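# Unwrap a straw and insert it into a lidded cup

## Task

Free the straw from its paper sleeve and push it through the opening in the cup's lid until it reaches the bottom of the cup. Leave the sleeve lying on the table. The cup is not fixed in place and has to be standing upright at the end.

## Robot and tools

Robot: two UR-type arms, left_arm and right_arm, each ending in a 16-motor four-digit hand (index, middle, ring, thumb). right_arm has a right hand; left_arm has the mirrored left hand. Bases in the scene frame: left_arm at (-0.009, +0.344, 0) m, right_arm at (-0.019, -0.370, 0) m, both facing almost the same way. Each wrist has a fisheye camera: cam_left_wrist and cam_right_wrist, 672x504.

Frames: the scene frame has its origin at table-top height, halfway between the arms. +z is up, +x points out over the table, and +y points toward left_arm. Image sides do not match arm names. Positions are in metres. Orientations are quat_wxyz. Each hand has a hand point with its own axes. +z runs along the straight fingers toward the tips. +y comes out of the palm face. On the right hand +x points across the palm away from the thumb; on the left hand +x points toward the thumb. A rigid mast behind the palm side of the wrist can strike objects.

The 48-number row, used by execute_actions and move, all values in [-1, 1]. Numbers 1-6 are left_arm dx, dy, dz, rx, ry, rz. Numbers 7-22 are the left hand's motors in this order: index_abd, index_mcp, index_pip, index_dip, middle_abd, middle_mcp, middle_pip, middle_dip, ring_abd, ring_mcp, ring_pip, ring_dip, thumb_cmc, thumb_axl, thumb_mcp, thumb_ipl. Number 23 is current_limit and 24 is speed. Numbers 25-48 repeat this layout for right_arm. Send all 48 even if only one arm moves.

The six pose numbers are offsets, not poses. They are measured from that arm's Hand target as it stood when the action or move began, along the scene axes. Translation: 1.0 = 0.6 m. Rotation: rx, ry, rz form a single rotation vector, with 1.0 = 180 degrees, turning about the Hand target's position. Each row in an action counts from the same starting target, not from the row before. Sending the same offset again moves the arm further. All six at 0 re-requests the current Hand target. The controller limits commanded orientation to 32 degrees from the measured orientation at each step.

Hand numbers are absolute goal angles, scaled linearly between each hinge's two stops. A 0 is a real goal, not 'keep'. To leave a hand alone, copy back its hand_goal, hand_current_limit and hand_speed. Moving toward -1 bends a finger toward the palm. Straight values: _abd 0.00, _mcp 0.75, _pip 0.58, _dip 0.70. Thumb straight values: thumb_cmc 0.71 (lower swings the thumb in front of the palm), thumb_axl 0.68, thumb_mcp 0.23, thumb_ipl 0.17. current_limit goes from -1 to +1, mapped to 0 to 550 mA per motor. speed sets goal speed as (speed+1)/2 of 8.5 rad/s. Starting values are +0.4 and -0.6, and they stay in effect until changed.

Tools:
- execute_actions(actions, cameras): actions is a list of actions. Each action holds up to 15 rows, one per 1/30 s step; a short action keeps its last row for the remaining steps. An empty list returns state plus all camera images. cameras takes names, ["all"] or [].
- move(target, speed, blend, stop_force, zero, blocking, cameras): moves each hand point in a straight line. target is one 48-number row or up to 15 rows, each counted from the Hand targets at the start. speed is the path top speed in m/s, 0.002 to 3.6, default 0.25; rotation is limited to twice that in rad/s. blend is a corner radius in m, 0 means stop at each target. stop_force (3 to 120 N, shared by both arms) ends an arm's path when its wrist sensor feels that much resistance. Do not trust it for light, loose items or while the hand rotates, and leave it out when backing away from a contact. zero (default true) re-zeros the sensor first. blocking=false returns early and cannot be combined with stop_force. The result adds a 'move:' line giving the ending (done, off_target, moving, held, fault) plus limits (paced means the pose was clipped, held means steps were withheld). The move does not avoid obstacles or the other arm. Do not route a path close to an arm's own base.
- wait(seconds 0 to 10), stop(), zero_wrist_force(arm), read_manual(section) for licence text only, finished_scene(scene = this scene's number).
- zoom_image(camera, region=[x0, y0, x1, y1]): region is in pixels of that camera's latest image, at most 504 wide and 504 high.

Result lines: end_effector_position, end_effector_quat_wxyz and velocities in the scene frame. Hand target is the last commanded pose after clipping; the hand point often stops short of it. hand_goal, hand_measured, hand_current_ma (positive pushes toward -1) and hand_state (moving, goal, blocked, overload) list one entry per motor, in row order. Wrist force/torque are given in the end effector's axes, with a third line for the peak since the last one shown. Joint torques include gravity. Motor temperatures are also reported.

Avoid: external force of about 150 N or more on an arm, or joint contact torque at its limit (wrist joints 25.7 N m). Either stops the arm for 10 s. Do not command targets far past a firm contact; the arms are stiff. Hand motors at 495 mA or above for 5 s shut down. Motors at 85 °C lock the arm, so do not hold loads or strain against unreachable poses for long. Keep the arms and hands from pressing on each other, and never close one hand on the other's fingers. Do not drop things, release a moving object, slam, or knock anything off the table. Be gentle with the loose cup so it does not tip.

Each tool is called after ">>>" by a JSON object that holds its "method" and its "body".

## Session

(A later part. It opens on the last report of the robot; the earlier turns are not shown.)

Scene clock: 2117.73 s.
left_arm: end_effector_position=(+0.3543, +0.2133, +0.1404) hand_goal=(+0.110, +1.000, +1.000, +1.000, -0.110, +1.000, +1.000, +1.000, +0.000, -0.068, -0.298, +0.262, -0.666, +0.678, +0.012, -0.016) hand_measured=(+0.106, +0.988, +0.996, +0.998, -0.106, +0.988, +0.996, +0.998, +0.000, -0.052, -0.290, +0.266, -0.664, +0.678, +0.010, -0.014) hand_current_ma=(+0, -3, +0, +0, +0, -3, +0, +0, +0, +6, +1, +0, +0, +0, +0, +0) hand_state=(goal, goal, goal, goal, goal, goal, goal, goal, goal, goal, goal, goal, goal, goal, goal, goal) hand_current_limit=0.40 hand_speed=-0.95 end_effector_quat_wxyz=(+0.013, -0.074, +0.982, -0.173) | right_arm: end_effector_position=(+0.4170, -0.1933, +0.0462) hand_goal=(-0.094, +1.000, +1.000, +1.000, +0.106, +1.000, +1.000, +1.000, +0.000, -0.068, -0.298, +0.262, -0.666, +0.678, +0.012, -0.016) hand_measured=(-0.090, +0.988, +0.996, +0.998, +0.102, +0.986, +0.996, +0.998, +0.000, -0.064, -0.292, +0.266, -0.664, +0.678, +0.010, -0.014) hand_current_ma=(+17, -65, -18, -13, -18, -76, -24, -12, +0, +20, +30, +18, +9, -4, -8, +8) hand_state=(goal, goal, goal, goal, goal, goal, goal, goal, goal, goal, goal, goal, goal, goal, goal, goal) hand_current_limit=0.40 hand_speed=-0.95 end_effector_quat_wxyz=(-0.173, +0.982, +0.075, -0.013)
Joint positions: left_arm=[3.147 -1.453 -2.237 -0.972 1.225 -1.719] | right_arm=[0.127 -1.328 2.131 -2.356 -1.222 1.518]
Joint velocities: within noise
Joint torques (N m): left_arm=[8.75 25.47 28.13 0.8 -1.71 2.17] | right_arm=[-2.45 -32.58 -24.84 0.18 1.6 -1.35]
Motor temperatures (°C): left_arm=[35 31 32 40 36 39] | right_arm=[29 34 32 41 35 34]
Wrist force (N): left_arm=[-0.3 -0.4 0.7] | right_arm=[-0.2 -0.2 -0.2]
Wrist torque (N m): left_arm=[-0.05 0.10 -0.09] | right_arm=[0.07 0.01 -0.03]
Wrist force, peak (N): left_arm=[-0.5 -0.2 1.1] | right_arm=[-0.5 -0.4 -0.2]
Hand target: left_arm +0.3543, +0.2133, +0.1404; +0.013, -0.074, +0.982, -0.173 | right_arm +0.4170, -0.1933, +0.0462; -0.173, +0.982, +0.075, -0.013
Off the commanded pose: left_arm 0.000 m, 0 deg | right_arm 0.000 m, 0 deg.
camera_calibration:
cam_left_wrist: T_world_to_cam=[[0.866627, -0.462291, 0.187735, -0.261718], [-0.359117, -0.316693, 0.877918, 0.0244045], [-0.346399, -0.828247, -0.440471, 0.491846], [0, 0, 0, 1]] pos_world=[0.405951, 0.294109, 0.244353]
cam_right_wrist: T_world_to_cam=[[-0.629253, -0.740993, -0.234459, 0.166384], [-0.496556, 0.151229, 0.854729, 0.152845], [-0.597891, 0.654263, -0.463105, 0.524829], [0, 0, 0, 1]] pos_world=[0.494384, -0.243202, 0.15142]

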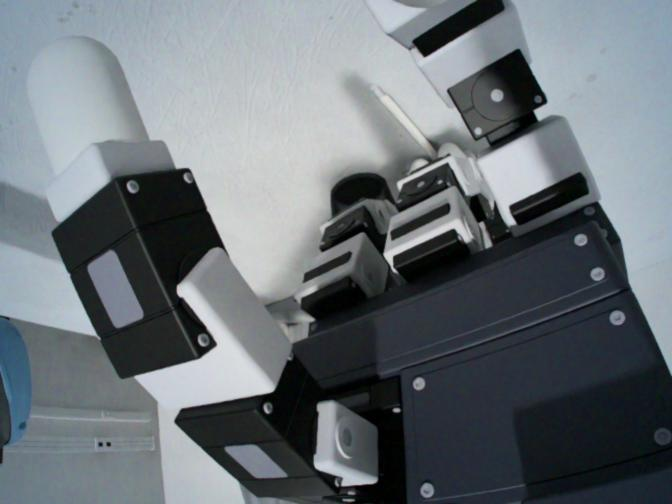

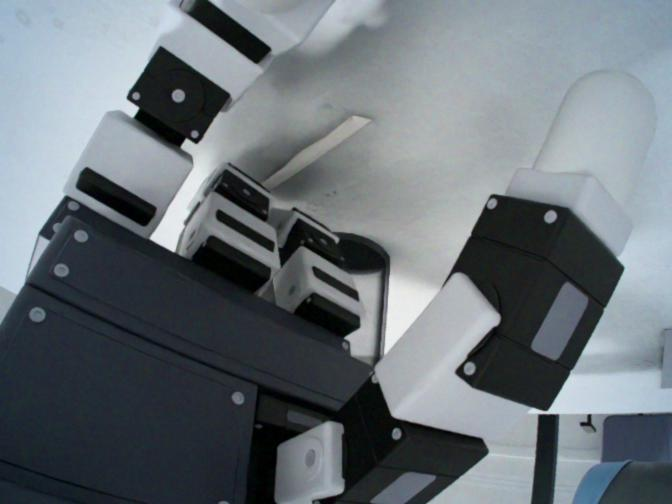

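>>> {"method": "zoom_image", "body": {"camera": "cam_left_wrist", "region": [340, 60, 480, 180]}}

>>> {"method": "zoom_image", "body": {"camera": "cam_right_wrist", "region": [250, 100, 390, 200]}}

Scaled by 3.600 from the camera's 672x504 image, which has a finer 960x720 frame.

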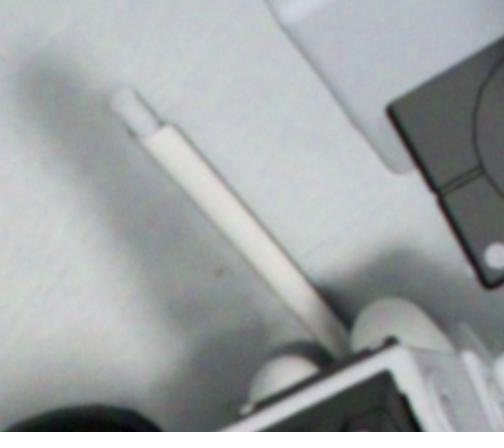

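Scaled by 3.600 from the camera's 672x504 image, which has a finer 960x720 frame.

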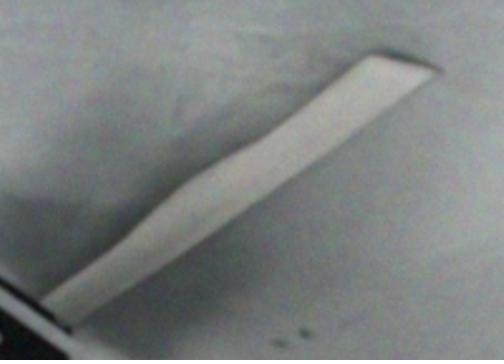

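>>> {"method": "zoom_image", "body": {"camera": "cam_left_wrist", "region": [360, 76, 410, 116]}}

>>> {"method": "zoom_image", "body": {"camera": "cam_left_wrist", "region": [395, 115, 445, 165]}}

Scaled by 10.080 from the camera's 672x504 image, which has a finer 960x720 frame.

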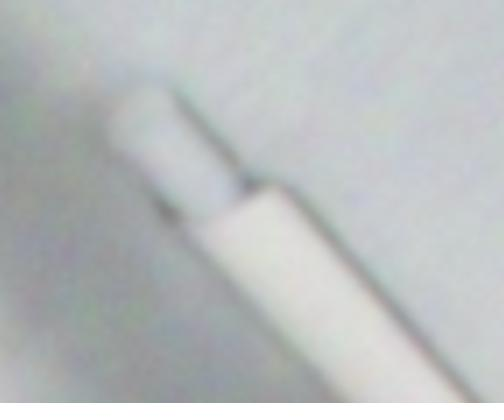

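Scaled by 10.080 from the camera's 672x504 image, which has a finer 960x720 frame.

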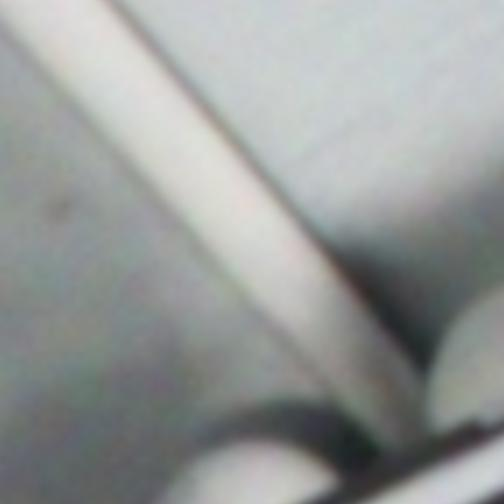

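>>> {"method": "move", "body": {"target": [[-0.00167,-0.00167,0,-0.01648,-0.00252,0,0.11,1,1,1,-0.11,1,1,1,0,-0.575,-0.664,0.333,-0.666,0.678,0.0112,-0.0162,0.4,-0.95,0.03,-0.19667,0.0333,0.01648,0.00252,0,0.11,1,1,1,-0.11,1,1,1,0,-0.575,-0.664,0.333,-0.666,0.678,0.0112,-0.0162,0.4,-0.95]], "speed": 0.1, "cameras": ["all"]}}

Scene clock: 2184.10 s.
left_arm: end_effector_position=(+0.3533, +0.2123, +0.1404) hand_goal=(+0.110, +1.000, +1.000, +1.000, -0.110, +1.000, +1.000, +1.000, +0.000, -0.574, -0.664, +0.334, -0.666, +0.678, +0.012, -0.016) hand_measured=(+0.106, +0.988, +0.996, +0.998, -0.106, +0.988, +0.996, +0.998, +0.000, -0.554, -0.658, +0.332, -0.664, +0.678, +0.010, -0.014) hand_current_ma=(+0, -3, +0, +0, +0, -3, +0, +0, +0, +10, +1, +0, +0, +0, +0, +0) hand_state=(goal, goal, goal, goal, goal, goal, goal, goal, goal, blocked, goal, goal, goal, goal, goal, goal) hand_current_limit=0.40 hand_speed=-0.95 end_effector_quat_wxyz=(+0.015, -0.074, +0.977, -0.199) | right_arm: end_effector_position=(+0.4350, -0.3113, +0.0662) hand_goal=(+0.110, +1.000, +1.000, +1.000, -0.110, +1.000, +1.000, +1.000, +0.000, -0.574, -0.664, +0.334, -0.666, +0.678, +0.012, -0.016) hand_measured=(+0.106, +0.988, +0.996, +0.998, -0.106, +0.986, +0.996, +0.998, +0.000, -0.556, -0.660, +0.332, -0.664, +0.678, +0.010, -0.014) hand_current_ma=(-17, -65, -18, -13, +18, -76, -24, -12, +0, +94, +23, -14, +9, -4, -8, +8) hand_state=(goal, goal, goal, goal, goal, goal, goal, goal, goal, goal, goal, goal, goal, goal, goal, goal) hand_current_limit=0.40 hand_speed=-0.95 end_effector_quat_wxyz=(-0.199, +0.977, +0.075, -0.015)
Joint positions: left_arm=[3.177 -1.435 -2.251 -0.98 1.172 -1.689] | right_arm=[-0.152 -1.411 2.129 -2.152 -1.191 1.216]
Joint torques (N m): left_arm=[8.2 24.68 11.7 0.79 -1.98 2.33] | right_arm=[-8.97 -30.3 -24.46 0.44 1.96 -1.79]
Wrist force (N): left_arm=[-0.5 -0.2 0.7] | right_arm=[-0.1 -0.3 -0.1]
Wrist torque (N m): left_arm=[-0.02 0.13 -0.12] | right_arm=[0.06 0.00 0.07]
Wrist force, peak (N): left_arm=[-0.3 -0.8 1.0] | right_arm=[-0.1 -1.0 0.4]
Hand target: left_arm +0.3533, +0.2123, +0.1404; +0.015, -0.074, +0.977, -0.199 | right_arm +0.4350, -0.3113, +0.0662; -0.199, +0.977, +0.075, -0.015
Off the commanded pose: left_arm 0.000 m, 0 deg | right_arm 0.000 m, 0 deg.
move: done
camera_calibration:
cam_left_wrist: T_world_to_cam=[[0.86503, -0.451765, 0.218244, -0.267256], [-0.366095, -0.270907, 0.890272, 0.0147472], [-0.34307, -0.85001, -0.399732, 0.488395], [0, 0, 0, 1]] pos_world=[0.404137, 0.298399, 0.240425]
cam_right_wrist: T_world_to_cam=[[-0.631261, -0.72796, -0.267553, 0.102018], [-0.489736, 0.106643, 0.865324, 0.144937], [-0.601388, 0.677276, -0.423828, 0.6281], [0, 0, 0, 1]] pos_world=[0.513113, -0.366589, 0.168084]

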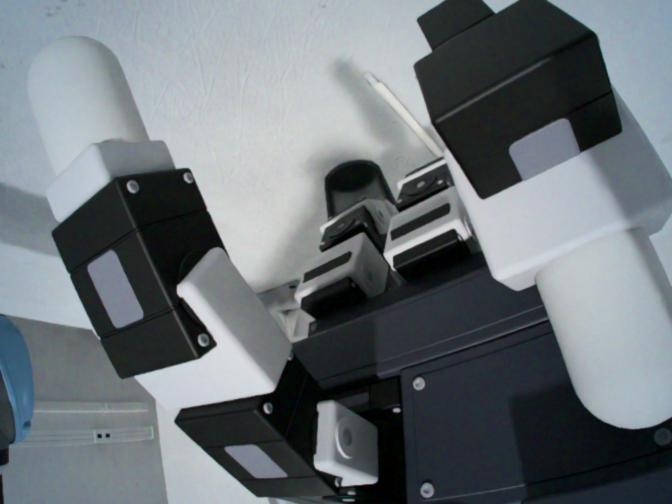

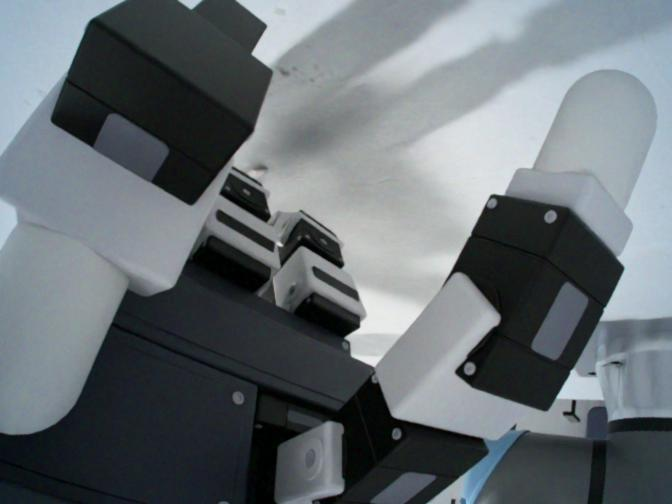

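>>> {"method": "move", "body": {"target": [[0,0,-0.1915,0,0,0,0.11,1,1,1,-0.11,1,1,1,0,-0.575,-0.664,0.333,-0.666,0.678,0.0112,-0.0162,0.4,-0.95,0,0,0,0,0,0,0.11,1,1,1,-0.11,1,1,1,0,-0.575,-0.664,0.333,-0.666,0.678,0.0112,-0.0162,0.4,-0.95]], "speed": 0.08, "cameras": ["cam_left_wrist"]}}

>>> {"method": "zoom_image", "body": {"camera": "cam_left_wrist", "region": [300, 60, 500, 260]}}

Scene clock: 2192.37 s.
left_arm: end_effector_position=(+0.3533, +0.2123, +0.0255) hand_goal=(+0.110, +1.000, +1.000, +1.000, -0.110, +1.000, +1.000, +1.000, +0.000, -0.574, -0.664, +0.334, -0.666, +0.678, +0.012, -0.016) hand_measured=(+0.106, +0.988, +0.996, +0.998, -0.106, +0.988, +0.996, +0.998, +0.000, -0.554, -0.658, +0.332, -0.664, +0.678, +0.010, -0.014) hand_current_ma=(+0, -3, +0, +0, +0, -3, +0, +0, +0, +9, +1, +0, +0, +0, +0, +0) hand_state=(goal, goal, goal, goal, goal, goal, goal, goal, goal, blocked, goal, goal, goal, goal, goal, goal) hand_current_limit=0.40 hand_speed=-0.95 end_effector_quat_wxyz=(+0.015, -0.074, +0.977, -0.199) | right_arm: end_effector_position=(+0.4350, -0.3113, +0.0662) hand_goal=(+0.110, +1.000, +1.000, +1.000, -0.110, +1.000, +1.000, +1.000, +0.000, -0.574, -0.664, +0.334, -0.666, +0.678, +0.012, -0.016) hand_measured=(+0.106, +0.988, +0.996, +0.998, -0.106, +0.986, +0.996, +0.998, +0.000, -0.556, -0.660, +0.332, -0.664, +0.678, +0.010, -0.014) hand_current_ma=(-17, -65, -18, -13, +18, -76, -24, -12, +0, +94, +23, -14, +9, -4, -8, +8) hand_state=(goal, goal, goal, goal, goal, goal, goal, goal, goal, goal, goal, goal, goal, goal, goal, goal) hand_current_limit=0.40 hand_speed=-0.95 end_effector_quat_wxyz=(-0.199, +0.977, +0.075, -0.015)
Joint positions: left_arm=[3.177 -1.689 -2.403 -0.574 1.172 -1.689] | right_arm=[-0.152 -1.411 2.129 -2.152 -1.191 1.216]
Joint torques (N m): left_arm=[-9.43 9.53 5.84 4.78 0.68 -2.55] | right_arm=[-9.39 -29.93 -25.15 0.51 2.07 -1.65]
Wrist force (N): left_arm=[-0.4 -0.6 0.5] | right_arm=[-0.1 -0.2 0.0]
Wrist torque (N m): left_arm=[-0.04 0.10 0.01] | right_arm=[0.07 0.00 0.08]
Wrist force, peak (N): left_arm=[-0.5 -0.4 1.3] | right_arm=[-0.3 -0.5 -0.3]
Hand target: left_arm +0.3533, +0.2123, +0.0255; +0.015, -0.074, +0.977, -0.199 | right_arm +0.4350, -0.3113, +0.0662; -0.199, +0.977, +0.075, -0.015
Off the commanded pose: left_arm 0.000 m, 0 deg | right_arm 0.000 m, 0 deg.
move: done
camera_calibration:
cam_left_wrist: T_world_to_cam=[[0.865038, -0.45176, 0.218226, -0.242204], [-0.366077, -0.270917, 0.890276, 0.116945], [-0.34307, -0.85001, -0.399732, 0.442506], [0, 0, 0, 1]] pos_world=[0.404137, 0.298399, 0.125625]
Images, in order (width x height): cam_left_wrist 672x504.

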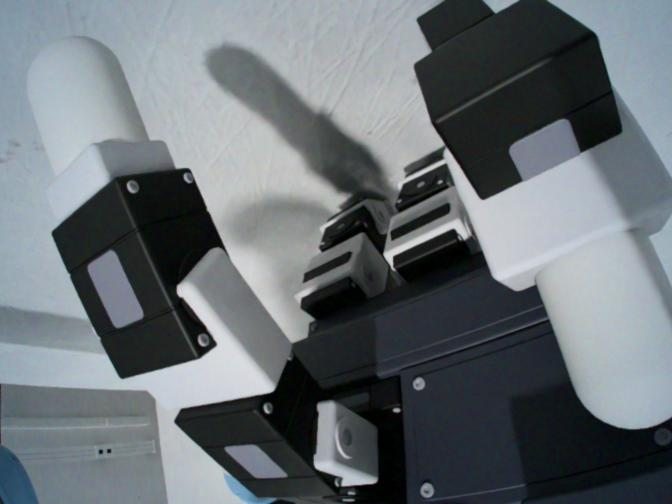

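Scaled by 2.520 from the camera's 672x504 image, which has a finer 960x720 frame.

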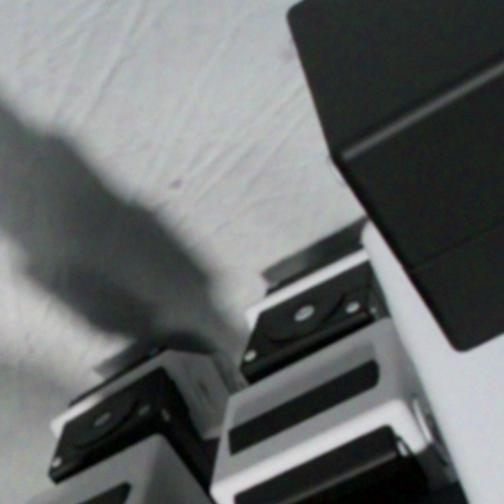

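>>> {"method": "move", "body": {"target": [[0,0,-0.0175,0,0,0,0.11,1,1,1,-0.11,1,1,1,0,-0.575,-0.664,0.333,-0.666,0.678,0.0112,-0.0162,0.4,-0.95,0,0,0,0,0,0,0.11,1,1,1,-0.11,1,1,1,0,-0.575,-0.664,0.333,-0.666,0.678,0.0112,-0.0162,0.4,-0.95]], "speed": 0.004, "stop_force": 3}}

Scene clock: 2207.60 s.
left_arm: end_effector_position=(+0.3533, +0.2123, +0.0198) hand_goal=(+0.110, +1.000, +1.000, +1.000, -0.110, +1.000, +1.000, +1.000, +0.000, -0.574, -0.664, +0.334, -0.666, +0.678, +0.012, -0.016) hand_measured=(+0.106, +1.000, +1.000, +0.998, -0.106, +1.000, +1.000, +0.998, +0.000, -0.554, -0.658, +0.332, -0.664, +0.678, +0.010, -0.014) hand_current_ma=(+0, +0, +0, +0, +0, +0, +0, +0, +0, +9, +1, +0, +0, +0, +0, +0) hand_state=(goal, goal, goal, goal, goal, goal, goal, goal, goal, blocked, goal, goal, goal, goal, goal, goal) hand_current_limit=0.40 hand_speed=-0.95 end_effector_quat_wxyz=(+0.015, -0.074, +0.977, -0.199) | right_arm: end_effector_position=(+0.4350, -0.3113, +0.0662) hand_goal=(+0.110, +1.000, +1.000, +1.000, -0.110, +1.000, +1.000, +1.000, +0.000, -0.574, -0.664, +0.334, -0.666, +0.678, +0.012, -0.016) hand_measured=(+0.106, +0.988, +0.996, +0.998, -0.106, +0.986, +0.996, +0.998, +0.000, -0.556, -0.660, +0.332, -0.664, +0.678, +0.010, -0.014) hand_current_ma=(-17, -65, -18, -13, +18, -76, -24, -12, +0, +94, +23, -14, +9, -4, -8, +8) hand_state=(goal, goal, goal, goal, goal, goal, goal, goal, goal, goal, goal, goal, goal, goal, goal, goal) hand_current_limit=0.40 hand_speed=-0.95 end_effector_quat_wxyz=(-0.199, +0.977, +0.075, -0.015)
Joint positions: left_arm=[3.177 -1.705 -2.408 -0.553 1.172 -1.689] | right_arm=[-0.152 -1.411 2.129 -2.152 -1.191 1.216]
Joint torques (N m): left_arm=[-7.34 28.16 20.95 0.43 0.45 -1.57] | right_arm=[-8.4 -29.52 -24.27 0.46 1.98 -1.59]
Wrist force (N): left_arm=[-0.5 -1.0 -3.0] | right_arm=[-0.2 -0.3 -0.3]
Wrist torque (N m): left_arm=[0.40 0.09 -0.01] | right_arm=[0.08 0.01 0.06]
Wrist force, peak (N): left_arm=[-0.2 -1.2 -5.4] | right_arm=[-0.4 -0.1 -0.5]
Hand target: left_arm +0.3533, +0.2123, +0.0198; +0.015, -0.074, +0.977, -0.199 (not the last commanded pose) | right_arm +0.4350, -0.3113, +0.0662; -0.199, +0.977, +0.075, -0.015
Off the commanded pose: left_arm 0.005 m, 0 deg | right_arm 0.000 m, 0 deg.
move: contact (left_arm)

>>> {"method": "move", "body": {"target": [[0,0,0,0,0,0,-0.06,1,1,1,0.06,1,1,1,0,-0.575,-0.664,0.333,-0.666,0.678,0.0112,-0.0162,0.4,-0.95,0,0,0,0,0,0,0.11,1,1,1,-0.11,1,1,1,0,-0.575,-0.664,0.333,-0.666,0.678,0.0112,-0.0162,0.4,-0.95]]}}

>>> {"method": "move", "body": {"target": [[0,0,0,0,0,0,-0.12,1,1,1,0.12,1,1,1,0,-0.575,-0.664,0.333,-0.666,0.678,0.0112,-0.0162,0.4,-0.95,0,0,0,0,0,0,0.11,1,1,1,-0.11,1,1,1,0,-0.575,-0.664,0.333,-0.666,0.678,0.0112,-0.0162,0.4,-0.95]], "cameras": ["cam_left_wrist"]}}

Scene clock: 2220.23 s.
left_arm: end_effector_position=(+0.3533, +0.2123, +0.0198) hand_goal=(-0.060, +1.000, +1.000, +1.000, +0.060, +1.000, +1.000, +1.000, +0.000, -0.574, -0.664, +0.334, -0.666, +0.678, +0.012, -0.016) hand_measured=(-0.048, +0.998, +1.000, +0.998, +0.046, +0.998, +1.000, +0.998, +0.000, -0.554, -0.658, +0.332, -0.664, +0.678, +0.010, -0.014) hand_current_ma=(+2, +0, +0, +0, -3, +0, +0, +0, +0, +9, +1, +0, +0, +0, +0, +0) hand_state=(goal, goal, goal, goal, goal, goal, goal, goal, goal, blocked, goal, goal, goal, goal, goal, goal) hand_current_limit=0.40 hand_speed=-0.95 end_effector_quat_wxyz=(+0.015, -0.074, +0.977, -0.199) | right_arm: end_effector_position=(+0.4350, -0.3113, +0.0662) hand_goal=(+0.110, +1.000, +1.000, +1.000, -0.110, +1.000, +1.000, +1.000, +0.000, -0.574, -0.664, +0.334, -0.666, +0.678, +0.012, -0.016) hand_measured=(+0.106, +0.988, +0.996, +0.998, -0.106, +0.986, +0.996, +0.998, +0.000, -0.556, -0.660, +0.332, -0.664, +0.678, +0.010, -0.014) hand_current_ma=(-17, -65, -18, -13, +18, -76, -24, -12, +0, +94, +23, -14, +9, -4, -8, +8) hand_state=(goal, goal, goal, goal, goal, goal, goal, goal, goal, goal, goal, goal, goal, goal, goal, goal) hand_current_limit=0.40 hand_speed=-0.95 end_effector_quat_wxyz=(-0.199, +0.977, +0.075, -0.015)
Joint positions: left_arm=[3.177 -1.705 -2.408 -0.553 1.172 -1.689] | right_arm=[-0.152 -1.411 2.129 -2.152 -1.191 1.216]
Joint torques (N m): left_arm=[-7.78 29.26 20.43 1.11 0.46 -1.27] | right_arm=[-9.57 -29.26 -23.34 0.42 1.93 -1.53]
Wrist force (N): left_arm=[-0.6 -1.2 -0.7] | right_arm=[0.0 -0.1 -0.4]
Wrist torque (N m): left_arm=[0.14 0.14 0.00] | right_arm=[0.11 -0.01 0.08]
Wrist force, peak (N): left_arm=[-0.8 -0.9 -3.2] | right_arm=[-0.1 -0.4 -0.6]
Hand target: left_arm +0.3533, +0.2123, +0.0198; +0.015, -0.074, +0.977, -0.199 | right_arm +0.4350, -0.3113, +0.0662; -0.199, +0.977, +0.075, -0.015
Off the commanded pose: left_arm 0.000 m, 0 deg | right_arm 0.000 m, 0 deg.
move: done

Scene clock: 2220.73 s.
left_arm: end_effector_position=(+0.3533, +0.2123, +0.0198) hand_goal=(-0.120, +1.000, +1.000, +1.000, +0.120, +1.000, +1.000, +1.000, +0.000, -0.574, -0.664, +0.334, -0.666, +0.678, +0.012, -0.016) hand_measured=(-0.066, +1.000, +1.000, +0.998, +0.058, +0.998, +1.000, +0.998, +0.000, -0.554, -0.658, +0.332, -0.664, +0.678, +0.010, -0.014) hand_current_ma=(+41, +0, +0, +0, -53, +0, +0, +0, +0, +9, +1, +0, +0, +0, +0, +0) hand_state=(blocked, goal, goal, goal, blocked, goal, goal, goal, goal, blocked, goal, goal, goal, goal, goal, goal) hand_current_limit=0.40 hand_speed=-0.95 end_effector_quat_wxyz=(+0.015, -0.074, +0.977, -0.199) | right_arm: end_effector_position=(+0.4350, -0.3113, +0.0662) hand_goal=(+0.110, +1.000, +1.000, +1.000, -0.110, +1.000, +1.000, +1.000, +0.000, -0.574, -0.664, +0.334, -0.666, +0.678, +0.012, -0.016) hand_measured=(+0.106, +0.988, +0.996, +0.998, -0.106, +0.986, +0.996, +0.998, +0.000, -0.556, -0.660, +0.332, -0.664, +0.678, +0.010, -0.014) hand_current_ma=(-17, -65, -18, -13, +18, -76, -24, -12, +0, +94, +23, -14, +9, -4, -8, +8) hand_state=(goal, goal, goal, goal, goal, goal, goal, goal, goal, goal, goal, goal, goal, goal, goal, goal) hand_current_limit=0.40 hand_speed=-0.95 end_effector_quat_wxyz=(-0.199, +0.977, +0.075, -0.015)
Joint positions: left_arm=[3.177 -1.705 -2.408 -0.553 1.172 -1.689] | right_arm=[-0.152 -1.411 2.129 -2.152 -1.191 1.216]
Joint torques (N m): left_arm=[-7.32 28.58 21.11 1.3 0.56 -1.6] | right_arm=[-8.97 -29.08 -23.26 0.49 1.82 -1.7]
Wrist force (N): left_arm=[-0.2 -0.9 -0.6] | right_arm=[0.0 -0.2 -0.3]
Wrist torque (N m): left_arm=[0.17 0.11 0.03] | right_arm=[0.08 -0.01 0.08]
Wrist force, peak (N): left_arm=[-0.5 -1.2 -0.7] | right_arm=[-0.1 -0.3 -0.5]
Hand target: left_arm +0.3533, +0.2123, +0.0198; +0.015, -0.074, +0.977, -0.199 | right_arm +0.4350, -0.3113, +0.0662; -0.199, +0.977, +0.075, -0.015
Off the commanded pose: left_arm 0.000 m, 0 deg | right_arm 0.000 m, 0 deg.
move: done
camera_calibration:
cam_left_wrist: T_world_to_cam=[[0.86503, -0.451765, 0.218244, -0.240958], [-0.366095, -0.270907, 0.890272, 0.122025], [-0.34307, -0.85001, -0.399732, 0.440227], [0, 0, 0, 1]] pos_world=[0.404137, 0.298399, 0.119925]
Images, in order (width x height): cam_left_wrist 672x504.

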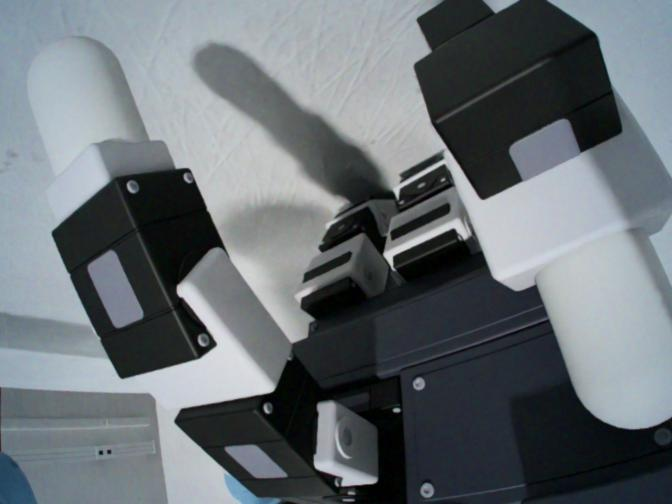

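>>> {"method": "move", "body": {"target": [[0,0,0,0,0,0,-0.17,1,1,1,0.17,1,1,1,0,-0.575,-0.664,0.333,-0.666,0.678,0.0112,-0.0162,0.4,-0.95,0,0,0,0,0,0,0.11,1,1,1,-0.11,1,1,1,0,-0.575,-0.664,0.333,-0.666,0.678,0.0112,-0.0162,0.4,-0.95]]}}

>>> {"method": "wait", "body": {"seconds": 1.0}}

Scene clock: 2234.80 s.
left_arm: end_effector_position=(+0.3533, +0.2123, +0.0198) hand_goal=(-0.170, +1.000, +1.000, +1.000, +0.170, +1.000, +1.000, +1.000, +0.000, -0.574, -0.664, +0.334, -0.666, +0.678, +0.012, -0.016) hand_measured=(-0.072, +1.000, +1.000, +0.998, +0.058, +0.998, +1.000, +0.998, +0.000, -0.554, -0.658, +0.332, -0.664, +0.678, +0.010, -0.014) hand_current_ma=(+124, +0, +0, +0, -157, +0, +0, +0, +0, +9, +1, +0, +0, +0, +0, +0) hand_state=(blocked, goal, goal, goal, blocked, goal, goal, goal, goal, blocked, goal, goal, goal, goal, goal, goal) hand_current_limit=0.40 hand_speed=-0.95 end_effector_quat_wxyz=(+0.015, -0.074, +0.977, -0.199) | right_arm: end_effector_position=(+0.4350, -0.3113, +0.0662) hand_goal=(+0.110, +1.000, +1.000, +1.000, -0.110, +1.000, +1.000, +1.000, +0.000, -0.574, -0.664, +0.334, -0.666, +0.678, +0.012, -0.016) hand_measured=(+0.106, +0.988, +0.996, +0.998, -0.106, +0.986, +0.996, +0.998, +0.000, -0.556, -0.660, +0.332, -0.664, +0.678, +0.010, -0.014) hand_current_ma=(-17, -65, -18, -13, +18, -76, -24, -12, +0, +94, +23, -14, +9, -4, -8, +8) hand_state=(goal, goal, goal, goal, goal, goal, goal, goal, goal, goal, goal, goal, goal, goal, goal, goal) hand_current_limit=0.40 hand_speed=-0.95 end_effector_quat_wxyz=(-0.199, +0.977, +0.075, -0.015)
Joint positions: left_arm=[3.177 -1.705 -2.408 -0.553 1.172 -1.689] | right_arm=[-0.152 -1.411 2.129 -2.152 -1.191 1.216]
Joint torques (N m): left_arm=[-7.64 28.09 21.5 1.84 0.44 -1.41] | right_arm=[-8.59 -29.23 -23.3 0.47 1.8 -1.69]
Wrist force (N): left_arm=[0.3 -1.0 -0.6] | right_arm=[0.0 -0.1 -0.2]
Wrist torque (N m): left_arm=[0.16 0.09 0.09] | right_arm=[0.09 -0.01 0.08]
Wrist force, peak (N): left_arm=[-0.4 -1.2 -0.9] | right_arm=[-0.3 -0.5 -0.5]
Hand target: left_arm +0.3533, +0.2123, +0.0198; +0.015, -0.074, +0.977, -0.199 | right_arm +0.4350, -0.3113, +0.0662; -0.199, +0.977, +0.075, -0.015
Off the commanded pose: left_arm 0.000 m, 0 deg | right_arm 0.000 m, 0 deg.
move: done

Scene clock: 2235.80 s.
left_arm: end_effector_position=(+0.3533, +0.2123, +0.0198) hand_goal=(-0.170, +1.000, +1.000, +1.000, +0.170, +1.000, +1.000, +1.000, +0.000, -0.574, -0.664, +0.334, -0.666, +0.678, +0.012, -0.016) hand_measured=(-0.072, +1.000, +1.000, +0.998, +0.058, +0.998, +1.000, +0.998, +0.000, -0.554, -0.658, +0.332, -0.664, +0.678, +0.010, -0.014) hand_current_ma=(+124, +0, +0, +0, -157, +0, +0, +0, +0, +9, +1, +0, +0, +0, +0, +0) hand_state=(blocked, goal, goal, goal, blocked, goal, goal, goal, goal, blocked, goal, goal, goal, goal, goal, goal) hand_current_limit=0.40 hand_speed=-0.95 end_effector_quat_wxyz=(+0.015, -0.074, +0.977, -0.199) | right_arm: end_effector_position=(+0.4350, -0.3113, +0.0662) hand_goal=(+0.110, +1.000, +1.000, +1.000, -0.110, +1.000, +1.000, +1.000, +0.000, -0.574, -0.664, +0.334, -0.666, +0.678, +0.012, -0.016) hand_measured=(+0.106, +0.988, +0.996, +0.998, -0.106, +0.986, +0.996, +0.998, +0.000, -0.556, -0.660, +0.332, -0.664, +0.678, +0.010, -0.014) hand_current_ma=(-17, -65, -18, -13, +18, -76, -24, -12, +0, +94, +23, -14, +9, -4, -8, +8) hand_state=(goal, goal, goal, goal, goal, goal, goal, goal, goal, goal, goal, goal, goal, goal, goal, goal) hand_current_limit=0.40 hand_speed=-0.95 end_effector_quat_wxyz=(-0.199, +0.977, +0.075, -0.015)
Joint positions: left_arm=[3.177 -1.705 -2.408 -0.553 1.172 -1.689] | right_arm=[-0.152 -1.411 2.129 -2.152 -1.191 1.216]
Joint torques (N m): left_arm=[-7.89 28.9 21.3 1.82 0.52 -1.38] | right_arm=[-9.38 -28.6 -22.99 0.42 1.87 -1.71]
Wrist force (N): left_arm=[0.0 -1.1 -0.4] | right_arm=[-0.1 -0.2 0.0]
Wrist torque (N m): left_arm=[0.14 0.13 0.07] | right_arm=[0.06 -0.01 0.08]
Wrist force, peak (N): left_arm=[-0.2 -1.5 -0.7] | right_arm=[-0.2 -0.4 -0.4]
Hand target: left_arm +0.3533, +0.2123, +0.0198; +0.015, -0.074, +0.977, -0.199 | right_arm +0.4350, -0.3113, +0.0662; -0.199, +0.977, +0.075, -0.015
Off the commanded pose: left_arm 0.000 m, 0 deg | right_arm 0.000 m, 0 deg.
wait: 1.00 s; at rest by 0.17 s

>>> {"method": "move", "body": {"target": [[0,0,0.025,0,0,0,-0.17,1,1,1,0.17,1,1,1,0,-0.575,-0.664,0.333,-0.666,0.678,0.0112,-0.0162,0.4,-0.95,0,0,0,0,0,0,0.11,1,1,1,-0.11,1,1,1,0,-0.575,-0.664,0.333,-0.666,0.678,0.0112,-0.0162,0.4,-0.95]], "speed": 0.01, "cameras": ["all"]}}

Scene clock: 2241.73 s.
left_arm: end_effector_position=(+0.3533, +0.2123, +0.0347) hand_goal=(-0.170, +1.000, +1.000, +1.000, +0.170, +1.000, +1.000, +1.000, +0.000, -0.574, -0.664, +0.334, -0.666, +0.678, +0.012, -0.016) hand_measured=(-0.076, +0.994, +1.000, +0.998, +0.058, +0.992, +0.996, +0.998, +0.000, -0.554, -0.658, +0.332, -0.664, +0.678, +0.010, -0.014) hand_current_ma=(+116, -1, +0, +0, -157, -2, +0, +0, +0, +9, +1, +0, +0, +0, +0, +0) hand_state=(blocked, goal, goal, goal, blocked, goal, goal, goal, goal, blocked, goal, goal, goal, goal, goal, goal) hand_current_limit=0.40 hand_speed=-0.95 end_effector_quat_wxyz=(+0.015, -0.074, +0.977, -0.199) | right_arm: end_effector_position=(+0.4350, -0.3113, +0.0662) hand_goal=(+0.110, +1.000, +1.000, +1.000, -0.110, +1.000, +1.000, +1.000, +0.000, -0.574, -0.664, +0.334, -0.666, +0.678, +0.012, -0.016) hand_measured=(+0.106, +0.988, +0.996, +0.998, -0.106, +0.986, +0.996, +0.998, +0.000, -0.556, -0.660, +0.332, -0.664, +0.678, +0.010, -0.014) hand_current_ma=(-17, -65, -18, -13, +18, -76, -24, -12, +0, +94, +23, -14, +9, -4, -8, +8) hand_state=(goal, goal, goal, goal, goal, goal, goal, goal, goal, goal, goal, goal, goal, goal, goal, goal) hand_current_limit=0.40 hand_speed=-0.95 end_effector_quat_wxyz=(-0.199, +0.977, +0.075, -0.015)
Joint positions: left_arm=[3.177 -1.663 -2.394 -0.609 1.172 -1.689] | right_arm=[-0.152 -1.411 2.129 -2.152 -1.191 1.216]
Joint torques (N m): left_arm=[-8.11 28.83 23.1 0.55 0.43 -1.99] | right_arm=[-9.48 -29.16 -22.63 0.43 1.85 -1.67]
Wrist force (N): left_arm=[-0.4 -0.2 0.7] | right_arm=[-0.1 -0.2 -0.3]
Wrist torque (N m): left_arm=[-0.03 0.10 0.00] | right_arm=[0.08 0.01 0.07]
Wrist force, peak (N): left_arm=[0.0 -1.5 -0.4] | right_arm=[-0.2 -0.5 -0.4]
Hand target: left_arm +0.3533, +0.2123, +0.0348; +0.015, -0.074, +0.977, -0.199 | right_arm +0.4350, -0.3113, +0.0662; -0.199, +0.977, +0.075, -0.015
Off the commanded pose: left_arm 0.000 m, 0 deg | right_arm 0.000 m, 0 deg.
move: done
camera_calibration:
cam_left_wrist: T_world_to_cam=[[0.86503, -0.451765, 0.218244, -0.24421], [-0.366095, -0.270907, 0.890272, 0.10876], [-0.34307, -0.85001, -0.399732, 0.446183], [0, 0, 0, 1]] pos_world=[0.404137, 0.298399, 0.134825]
cam_right_wrist: T_world_to_cam=[[-0.631261, -0.72796, -0.267553, 0.102018], [-0.489736, 0.106643, 0.865324, 0.144937], [-0.601388, 0.677276, -0.423828, 0.6281], [0, 0, 0, 1]] pos_world=[0.513113, -0.366589, 0.168084]

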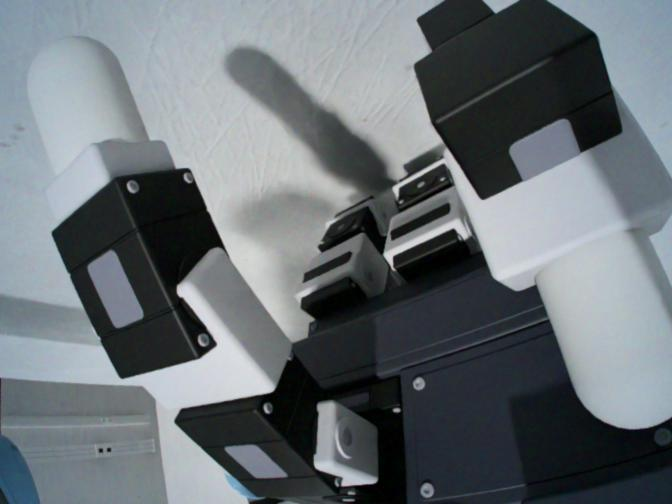

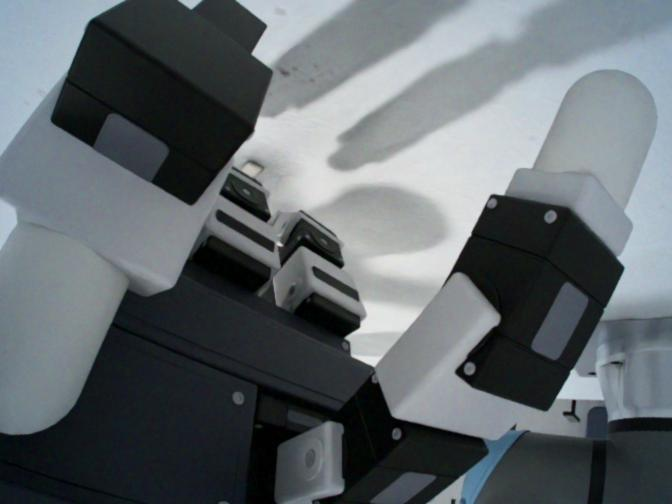

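>>> {"method": "move", "body": {"target": [[0,0,0.1,0,0,0,-0.17,1,1,1,0.17,1,1,1,0,-0.575,-0.664,0.333,-0.666,0.678,0.0112,-0.0162,0.4,-0.95,0,0,0,0,0,0,0.11,1,1,1,-0.11,1,1,1,0,-0.575,-0.664,0.333,-0.666,0.678,0.0112,-0.0162,0.4,-0.95]], "speed": 0.03, "cameras": ["cam_right_wrist"]}}

>>> {"method": "zoom_image", "body": {"camera": "cam_right_wrist", "region": [180, 100, 340, 220]}}

Scene clock: 2258.67 s.
left_arm: end_effector_position=(+0.3533, +0.2122, +0.0947) hand_goal=(-0.170, +1.000, +1.000, +1.000, +0.170, +1.000, +1.000, +1.000, +0.000, -0.574, -0.664, +0.334, -0.666, +0.678, +0.012, -0.016) hand_measured=(-0.120, +0.998, +1.000, +0.998, +0.098, +0.984, +0.990, +0.998, +0.000, -0.554, -0.658, +0.332, -0.664, +0.678, +0.010, -0.014) hand_current_ma=(+35, +0, +0, +0, -68, -6, -2, +0, +0, +9, +1, +0, +0, +0, +0, +0) hand_state=(blocked, goal, goal, goal, blocked, goal, goal, goal, goal, blocked, goal, goal, goal, goal, goal, goal) hand_current_limit=0.40 hand_speed=-0.95 end_effector_quat_wxyz=(+0.015, -0.074, +0.977, -0.199) | right_arm: end_effector_position=(+0.4350, -0.3113, +0.0662) hand_goal=(+0.110, +1.000, +1.000, +1.000, -0.110, +1.000, +1.000, +1.000, +0.000, -0.574, -0.664, +0.334, -0.666, +0.678, +0.012, -0.016) hand_measured=(+0.106, +0.988, +0.996, +0.998, -0.106, +0.986, +0.996, +0.998, +0.000, -0.556, -0.660, +0.332, -0.664, +0.678, +0.010, -0.014) hand_current_ma=(-17, -65, -18, -13, +18, -76, -24, -12, +0, +94, +23, -14, +9, -4, -8, +8) hand_state=(goal, goal, goal, goal, goal, goal, goal, goal, goal, goal, goal, goal, goal, goal, goal, goal) hand_current_limit=0.40 hand_speed=-0.95 end_effector_quat_wxyz=(-0.199, +0.977, +0.075, -0.015)
Joint positions: left_arm=[3.177 -1.519 -2.322 -0.826 1.172 -1.689] | right_arm=[-0.152 -1.411 2.129 -2.152 -1.191 1.216]
Joint torques (N m): left_arm=[3.78 27.33 25.41 1.01 -1.06 2.13] | right_arm=[-9.1 -27.89 -22.67 0.39 1.79 -1.54]
Wrist force (N): left_arm=[-0.4 -0.3 0.6] | right_arm=[-0.2 -0.1 -0.3]
Wrist torque (N m): left_arm=[-0.01 0.10 0.00] | right_arm=[0.11 0.01 0.07]
Wrist force, peak (N): left_arm=[-0.4 -0.5 1.2] | right_arm=[-0.4 -0.1 -0.7]
Hand target: left_arm +0.3533, +0.2123, +0.0948; +0.015, -0.074, +0.977, -0.199 | right_arm +0.4350, -0.3113, +0.0662; -0.199, +0.977, +0.075, -0.015
Off the commanded pose: left_arm 0.000 m, 0 deg | right_arm 0.000 m, 0 deg.
move: done
camera_calibration:
cam_right_wrist: T_world_to_cam=[[-0.631261, -0.72796, -0.267553, 0.102018], [-0.489736, 0.106643, 0.865324, 0.144937], [-0.601388, 0.677276, -0.423828, 0.6281], [0, 0, 0, 1]] pos_world=[0.513113, -0.366589, 0.168084]
Images, in order (width x height): cam_right_wrist 672x504.

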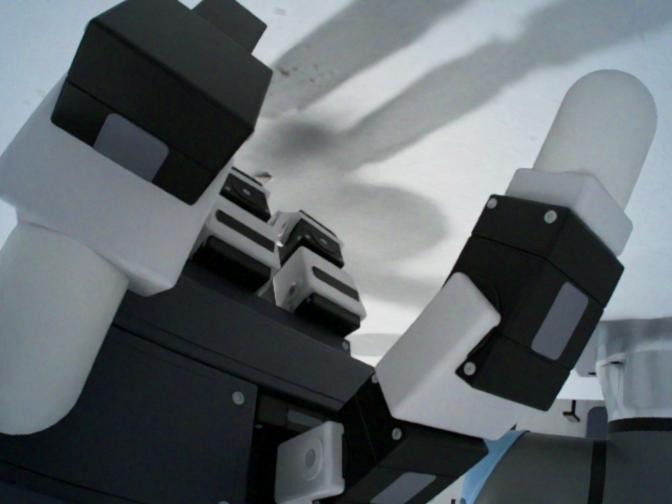

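Scaled by 3.150 from the camera's 672x504 image, which has a finer 960x720 frame.

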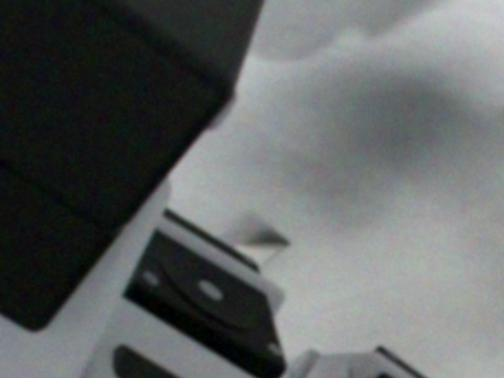

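>>> {"method": "execute_actions", "body": {"actions": [], "cameras": ["cam_left_wrist"]}}

Scene clock: 2269.13 s.
left_arm: end_effector_position=(+0.3533, +0.2123, +0.0948) hand_goal=(-0.170, +1.000, +1.000, +1.000, +0.170, +1.000, +1.000, +1.000, +0.000, -0.574, -0.664, +0.334, -0.666, +0.678, +0.012, -0.016) hand_measured=(-0.120, +0.998, +1.000, +0.998, +0.098, +0.984, +0.990, +0.998, +0.000, -0.554, -0.658, +0.332, -0.664, +0.678, +0.010, -0.014) hand_current_ma=(+35, +0, +0, +0, -68, -6, -2, +0, +0, +9, +1, +0, +0, +0, +0, +0) hand_state=(blocked, goal, goal, goal, blocked, goal, goal, goal, goal, blocked, goal, goal, goal, goal, goal, goal) hand_current_limit=0.40 hand_speed=-0.95 end_effector_quat_wxyz=(+0.015, -0.074, +0.977, -0.199) | right_arm: end_effector_position=(+0.4350, -0.3113, +0.0662) hand_goal=(+0.110, +1.000, +1.000, +1.000, -0.110, +1.000, +1.000, +1.000, +0.000, -0.574, -0.664, +0.334, -0.666, +0.678, +0.012, -0.016) hand_measured=(+0.106, +0.988, +0.996, +0.998, -0.106, +0.986, +0.996, +0.998, +0.000, -0.556, -0.660, +0.332, -0.664, +0.678, +0.010, -0.014) hand_current_ma=(-17, -65, -18, -13, +18, -76, -24, -12, +0, +94, +23, -14, +9, -4, -8, +8) hand_state=(goal, goal, goal, goal, goal, goal, goal, goal, goal, goal, goal, goal, goal, goal, goal, goal) hand_current_limit=0.40 hand_speed=-0.95 end_effector_quat_wxyz=(-0.199, +0.977, +0.075, -0.015)
Joint positions: left_arm=[3.177 -1.518 -2.322 -0.826 1.172 -1.689] | right_arm=[-0.152 -1.411 2.129 -2.152 -1.191 1.216]
Joint velocities: within noise
Joint torques (N m): left_arm=[6.68 25.16 25.26 0.68 -1.78 2.17] | right_arm=[-8.12 -27.1 -22.28 0.47 1.62 -1.62]
Motor temperatures (°C): left_arm=[35 31 32 40 36 39] | right_arm=[29 34 32 41 35 34]
Wrist force (N): left_arm=[-0.4 -0.4 0.6] | right_arm=[-0.2 -0.2 -0.3]
Wrist torque (N m): left_arm=[-0.03 0.10 0.00] | right_arm=[0.09 0.02 0.06]
Wrist force, peak (N): left_arm=[-0.6 -0.8 0.9] | right_arm=[-0.4 -0.2 -0.5]
Hand target: left_arm +0.3533, +0.2123, +0.0948; +0.015, -0.074, +0.977, -0.199 | right_arm +0.4350, -0.3113, +0.0662; -0.199, +0.977, +0.075, -0.015
Off the commanded pose: left_arm 0.000 m, 0 deg | right_arm 0.000 m, 0 deg.
camera_calibration:
cam_left_wrist: T_world_to_cam=[[0.86503, -0.451765, 0.218244, -0.257326], [-0.366095, -0.270907, 0.890272, 0.0552546], [-0.34307, -0.85001, -0.399732, 0.470207], [0, 0, 0, 1]] pos_world=[0.404137, 0.298399, 0.194925]
Images, in order (width x height): cam_left_wrist 672x504.

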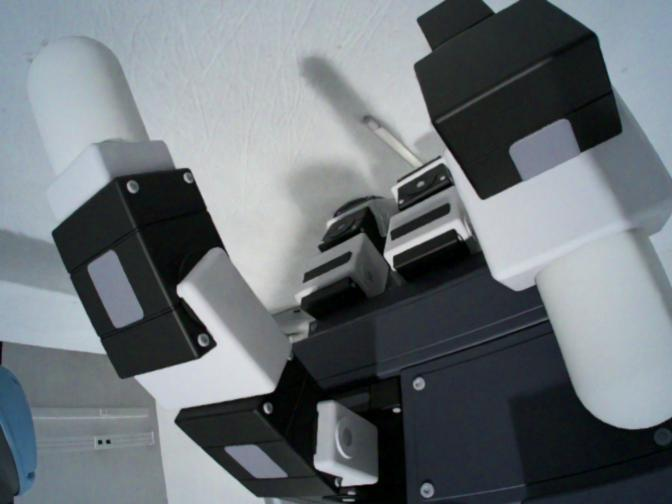

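>>> {"method": "move", "body": {"target": [[0.0112,0.0795,0.2753,0.108,0.0737,0.3206,0,0.98,0.98,0.98,0,0.98,0.98,0.98,0,0.98,0.98,0.98,-0.571,0.678,0.226,0.168,0.4,-0.9,0.008,-0.083,0.083,0,0,0,0.11,1,1,1,-0.11,1,1,1,0,-0.575,-0.664,0.333,-0.666,0.678,0.0112,-0.0162,0.4,-0.95]], "speed": 0.25, "cameras": ["all"]}}

Scene clock: 2362.23 s.
left_arm: end_effector_position=(+0.3600, +0.2600, +0.2600) hand_goal=(+0.000, +0.980, +0.980, +0.980, +0.000, +0.980, +0.980, +0.980, +0.000, +0.980, +0.980, +0.980, -0.570, +0.678, +0.226, +0.168) hand_measured=(-0.002, +0.974, +0.980, +0.982, +0.004, +0.970, +0.976, +0.982, +0.000, +0.966, +0.972, +0.978, -0.572, +0.678, +0.216, +0.164) hand_current_ma=(+0, -1, +0, +0, +0, -3, +0, +0, +0, -4, -1, +0, +0, +0, -3, -1) hand_state=(goal, goal, goal, goal, goal, goal, goal, goal, goal, goal, goal, goal, goal, goal, goal, goal) hand_current_limit=0.40 hand_speed=-0.90 end_effector_quat_wxyz=(+0.013, -0.551, +0.834, +0.003) | right_arm: end_effector_position=(+0.4398, -0.3611, +0.1160) hand_goal=(+0.110, +1.000, +1.000, +1.000, -0.110, +1.000, +1.000, +1.000, +0.000, -0.574, -0.664, +0.334, -0.666, +0.678, +0.012, -0.016) hand_measured=(+0.106, +0.988, +0.996, +0.998, -0.106, +0.986, +0.996, +0.998, +0.000, -0.556, -0.660, +0.332, -0.664, +0.678, +0.010, -0.014) hand_current_ma=(-17, -65, -18, -13, +18, -76, -24, -12, +0, +93, +23, -14, +9, -4, -8, +8) hand_state=(goal, goal, goal, goal, goal, goal, goal, goal, goal, goal, goal, goal, goal, goal, goal, goal) hand_current_limit=0.40 hand_speed=-0.95 end_effector_quat_wxyz=(-0.199, +0.977, +0.075, -0.015)
Joint positions: left_arm=[3.207 -1.486 -1.906 -1.302 1.588 -2.666] | right_arm=[-0.254 -1.492 2.052 -1.955 -1.207 1.108]
Joint torques (N m): left_arm=[8.53 9.19 28.86 0.73 1.3 -2.51] | right_arm=[-9.95 -28.19 -27.29 0.58 -0.97 -1.78]
Wrist force (N): left_arm=[0.0 -0.3 0.4] | right_arm=[-0.1 0.2 -0.1]
Wrist torque (N m): left_arm=[-0.07 0.07 0.02] | right_arm=[0.13 -0.01 0.08]
Wrist force, peak (N): left_arm=[-0.4 -0.4 1.1] | right_arm=[-0.5 -0.2 -0.5]
Hand target: left_arm +0.3600, +0.2600, +0.2600; +0.013, -0.551, +0.834, +0.003 | right_arm +0.4398, -0.3611, +0.1160; -0.199, +0.977, +0.075, -0.015
Off the commanded pose: left_arm 0.000 m, 0 deg | right_arm 0.000 m, 0 deg.
move: done
camera_calibration:
cam_left_wrist: T_world_to_cam=[[0.876153, 0.482032, -0.000265446, -0.467614], [0.328961, -0.597525, 0.731265, -0.200337], [0.352335, -0.640788, -0.682093, 0.347774], [0, 0, 0, 1]] pos_world=[0.353072, 0.328548, 0.383589]
cam_right_wrist: T_world_to_cam=[[-0.631261, -0.72796, -0.267553, 0.0821195], [-0.489736, 0.106643, 0.865324, 0.109505], [-0.601388, 0.677276, -0.423828, 0.685822], [0, 0, 0, 1]] pos_world=[0.517913, -0.416389, 0.217884]

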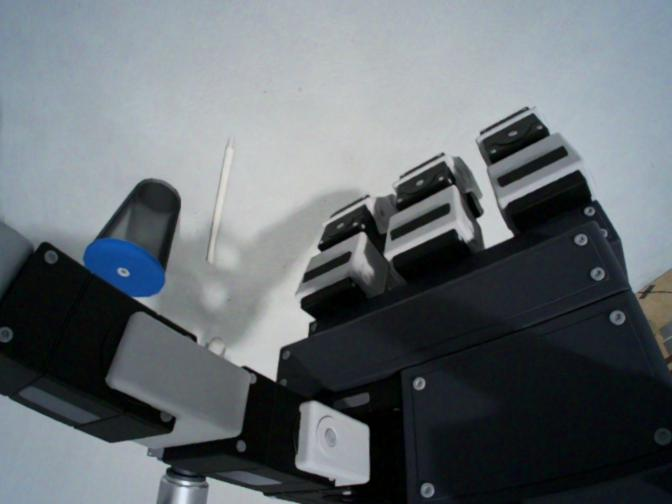

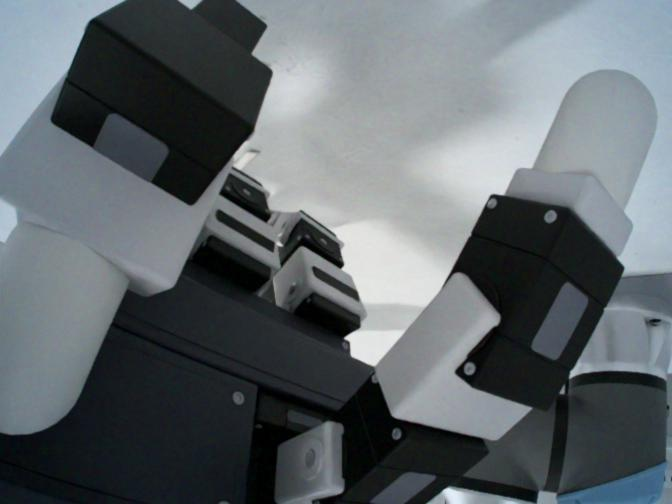

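>>> {"method": "zoom_image", "body": {"camera": "cam_left_wrist", "region": [190, 120, 260, 200]}}

>>> {"method": "zoom_image", "body": {"camera": "cam_left_wrist", "region": [180, 190, 250, 270]}}

>>> {"method": "zoom_image", "body": {"camera": "cam_left_wrist", "region": [70, 160, 200, 310]}}

Scaled by 6.300 from the camera's 672x504 image, which has a finer 960x720 frame.

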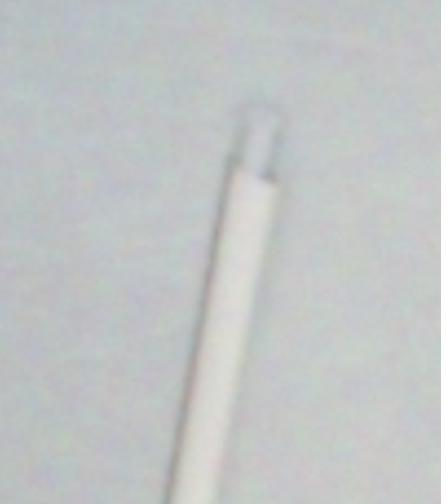

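Scaled by 6.300 from the camera's 672x504 image, which has a finer 960x720 frame.

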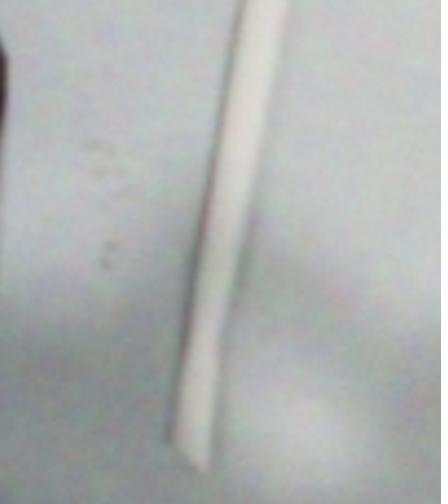

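Scaled by 3.360 from the camera's 672x504 image, which has a finer 960x720 frame.

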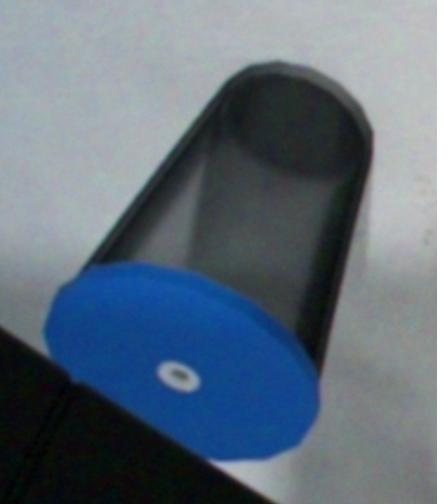

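>>> {"method": "move", "body": {"target": [[0,0,0,0,0,0,0,0.98,0.98,0.98,0,0.98,0.98,0.98,0,0.98,0.98,0.98,-0.571,0.678,0.226,0.168,0.4,-0.9,0.0115,0.12333,-0.0933,-0.04393,-0.00672,0,0,1,1,1,0,1,1,1,0,-0.575,-0.664,0.333,-0.666,0.678,0.0112,-0.0162,0.4,-0.95]], "speed": 0.08, "cameras": ["all"]}}

>>> {"method": "zoom_image", "body": {"camera": "cam_left_wrist", "region": [150, 190, 280, 330]}}

Scene clock: 2407.60 s.
left_arm: end_effector_position=(+0.3600, +0.2600, +0.2600) hand_goal=(+0.000, +0.980, +0.980, +0.980, +0.000, +0.980, +0.980, +0.980, +0.000, +0.980, +0.980, +0.980, -0.570, +0.678, +0.226, +0.168) hand_measured=(-0.002, +0.974, +0.980, +0.982, +0.004, +0.970, +0.976, +0.982, +0.000, +0.966, +0.972, +0.978, -0.572, +0.678, +0.216, +0.164) hand_current_ma=(+0, -1, +0, +0, +0, -3, +0, +0, +0, -4, -1, +0, +0, +0, -3, -1) hand_state=(goal, goal, goal, goal, goal, goal, goal, goal, goal, goal, goal, goal, goal, goal, goal, goal) hand_current_limit=0.40 hand_speed=-0.90 end_effector_quat_wxyz=(+0.013, -0.551, +0.834, +0.003) | right_arm: end_effector_position=(+0.4466, -0.2872, +0.0601) hand_goal=(+0.000, +1.000, +1.000, +1.000, +0.000, +1.000, +1.000, +1.000, +0.000, -0.574, -0.664, +0.334, -0.666, +0.678, +0.012, -0.016) hand_measured=(+0.004, +0.988, +0.996, +0.998, -0.004, +0.986, +0.996, +0.998, +0.000, -0.556, -0.660, +0.332, -0.664, +0.678, +0.010, -0.014) hand_current_ma=(+14, -65, -18, -13, -15, -76, -24, -12, +0, +91, +20, -14, +9, -4, -9, +8) hand_state=(goal, goal, goal, goal, goal, goal, goal, goal, goal, goal, goal, goal, goal, goal, goal, goal) hand_current_limit=0.40 hand_speed=-0.95 end_effector_quat_wxyz=(-0.131, +0.988, +0.076, -0.010)
Joint positions: left_arm=[3.207 -1.486 -1.906 -1.302 1.588 -2.666] | right_arm=[-0.028 -1.352 2.104 -2.269 -1.314 1.359]
Joint torques (N m): left_arm=[8.73 9.86 28.98 0.68 1.24 -2.64] | right_arm=[7.26 -17.26 -24.97 -5.26 -1.13 1.57]
Wrist force (N): left_arm=[0.0 -0.3 0.5] | right_arm=[0.1 -0.1 -0.3]
Wrist torque (N m): left_arm=[-0.08 0.06 0.03] | right_arm=[0.09 -0.03 -0.03]
Wrist force, peak (N): left_arm=[0.5 -0.3 0.5] | right_arm=[0.0 0.1 -0.9]
Hand target: left_arm +0.3600, +0.2600, +0.2600; +0.013, -0.551, +0.834, +0.003 | right_arm +0.4467, -0.2871, +0.0600; -0.130, +0.989, +0.076, -0.010
Off the commanded pose: left_arm 0.000 m, 0 deg | right_arm 0.000 m, 0 deg.
move: done
camera_calibration:
cam_left_wrist: T_world_to_cam=[[0.876153, 0.482032, -0.000265446, -0.467614], [0.328961, -0.597525, 0.731265, -0.200337], [0.352335, -0.640788, -0.682093, 0.347774], [0, 0, 0, 1]] pos_world=[0.353072, 0.328548, 0.383589]
cam_right_wrist: T_world_to_cam=[[-0.626591, -0.758715, -0.178145, 0.108953], [-0.507588, 0.22384, 0.832016, 0.197003], [-0.591386, 0.611758, -0.525371, 0.599058], [0, 0, 0, 1]] pos_world=[0.52254, -0.327911, 0.170228]

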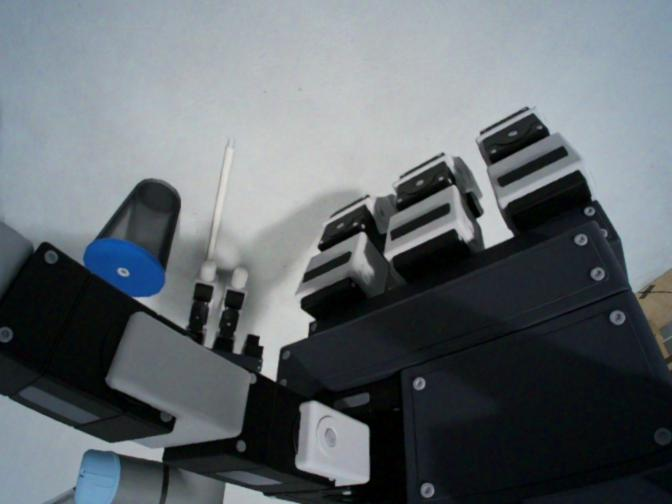

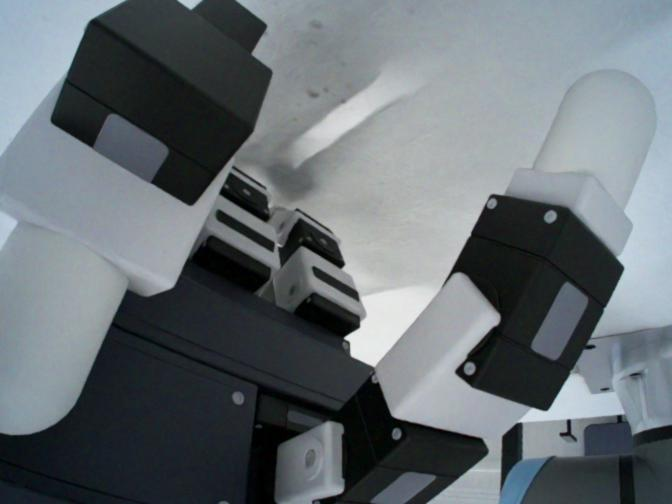

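Scaled by 3.600 from the camera's 672x504 image, which has a finer 960x720 frame.

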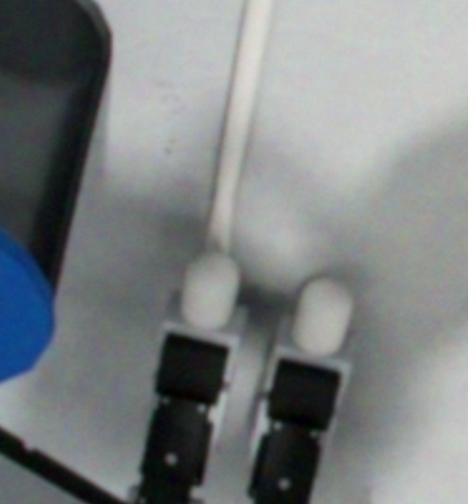

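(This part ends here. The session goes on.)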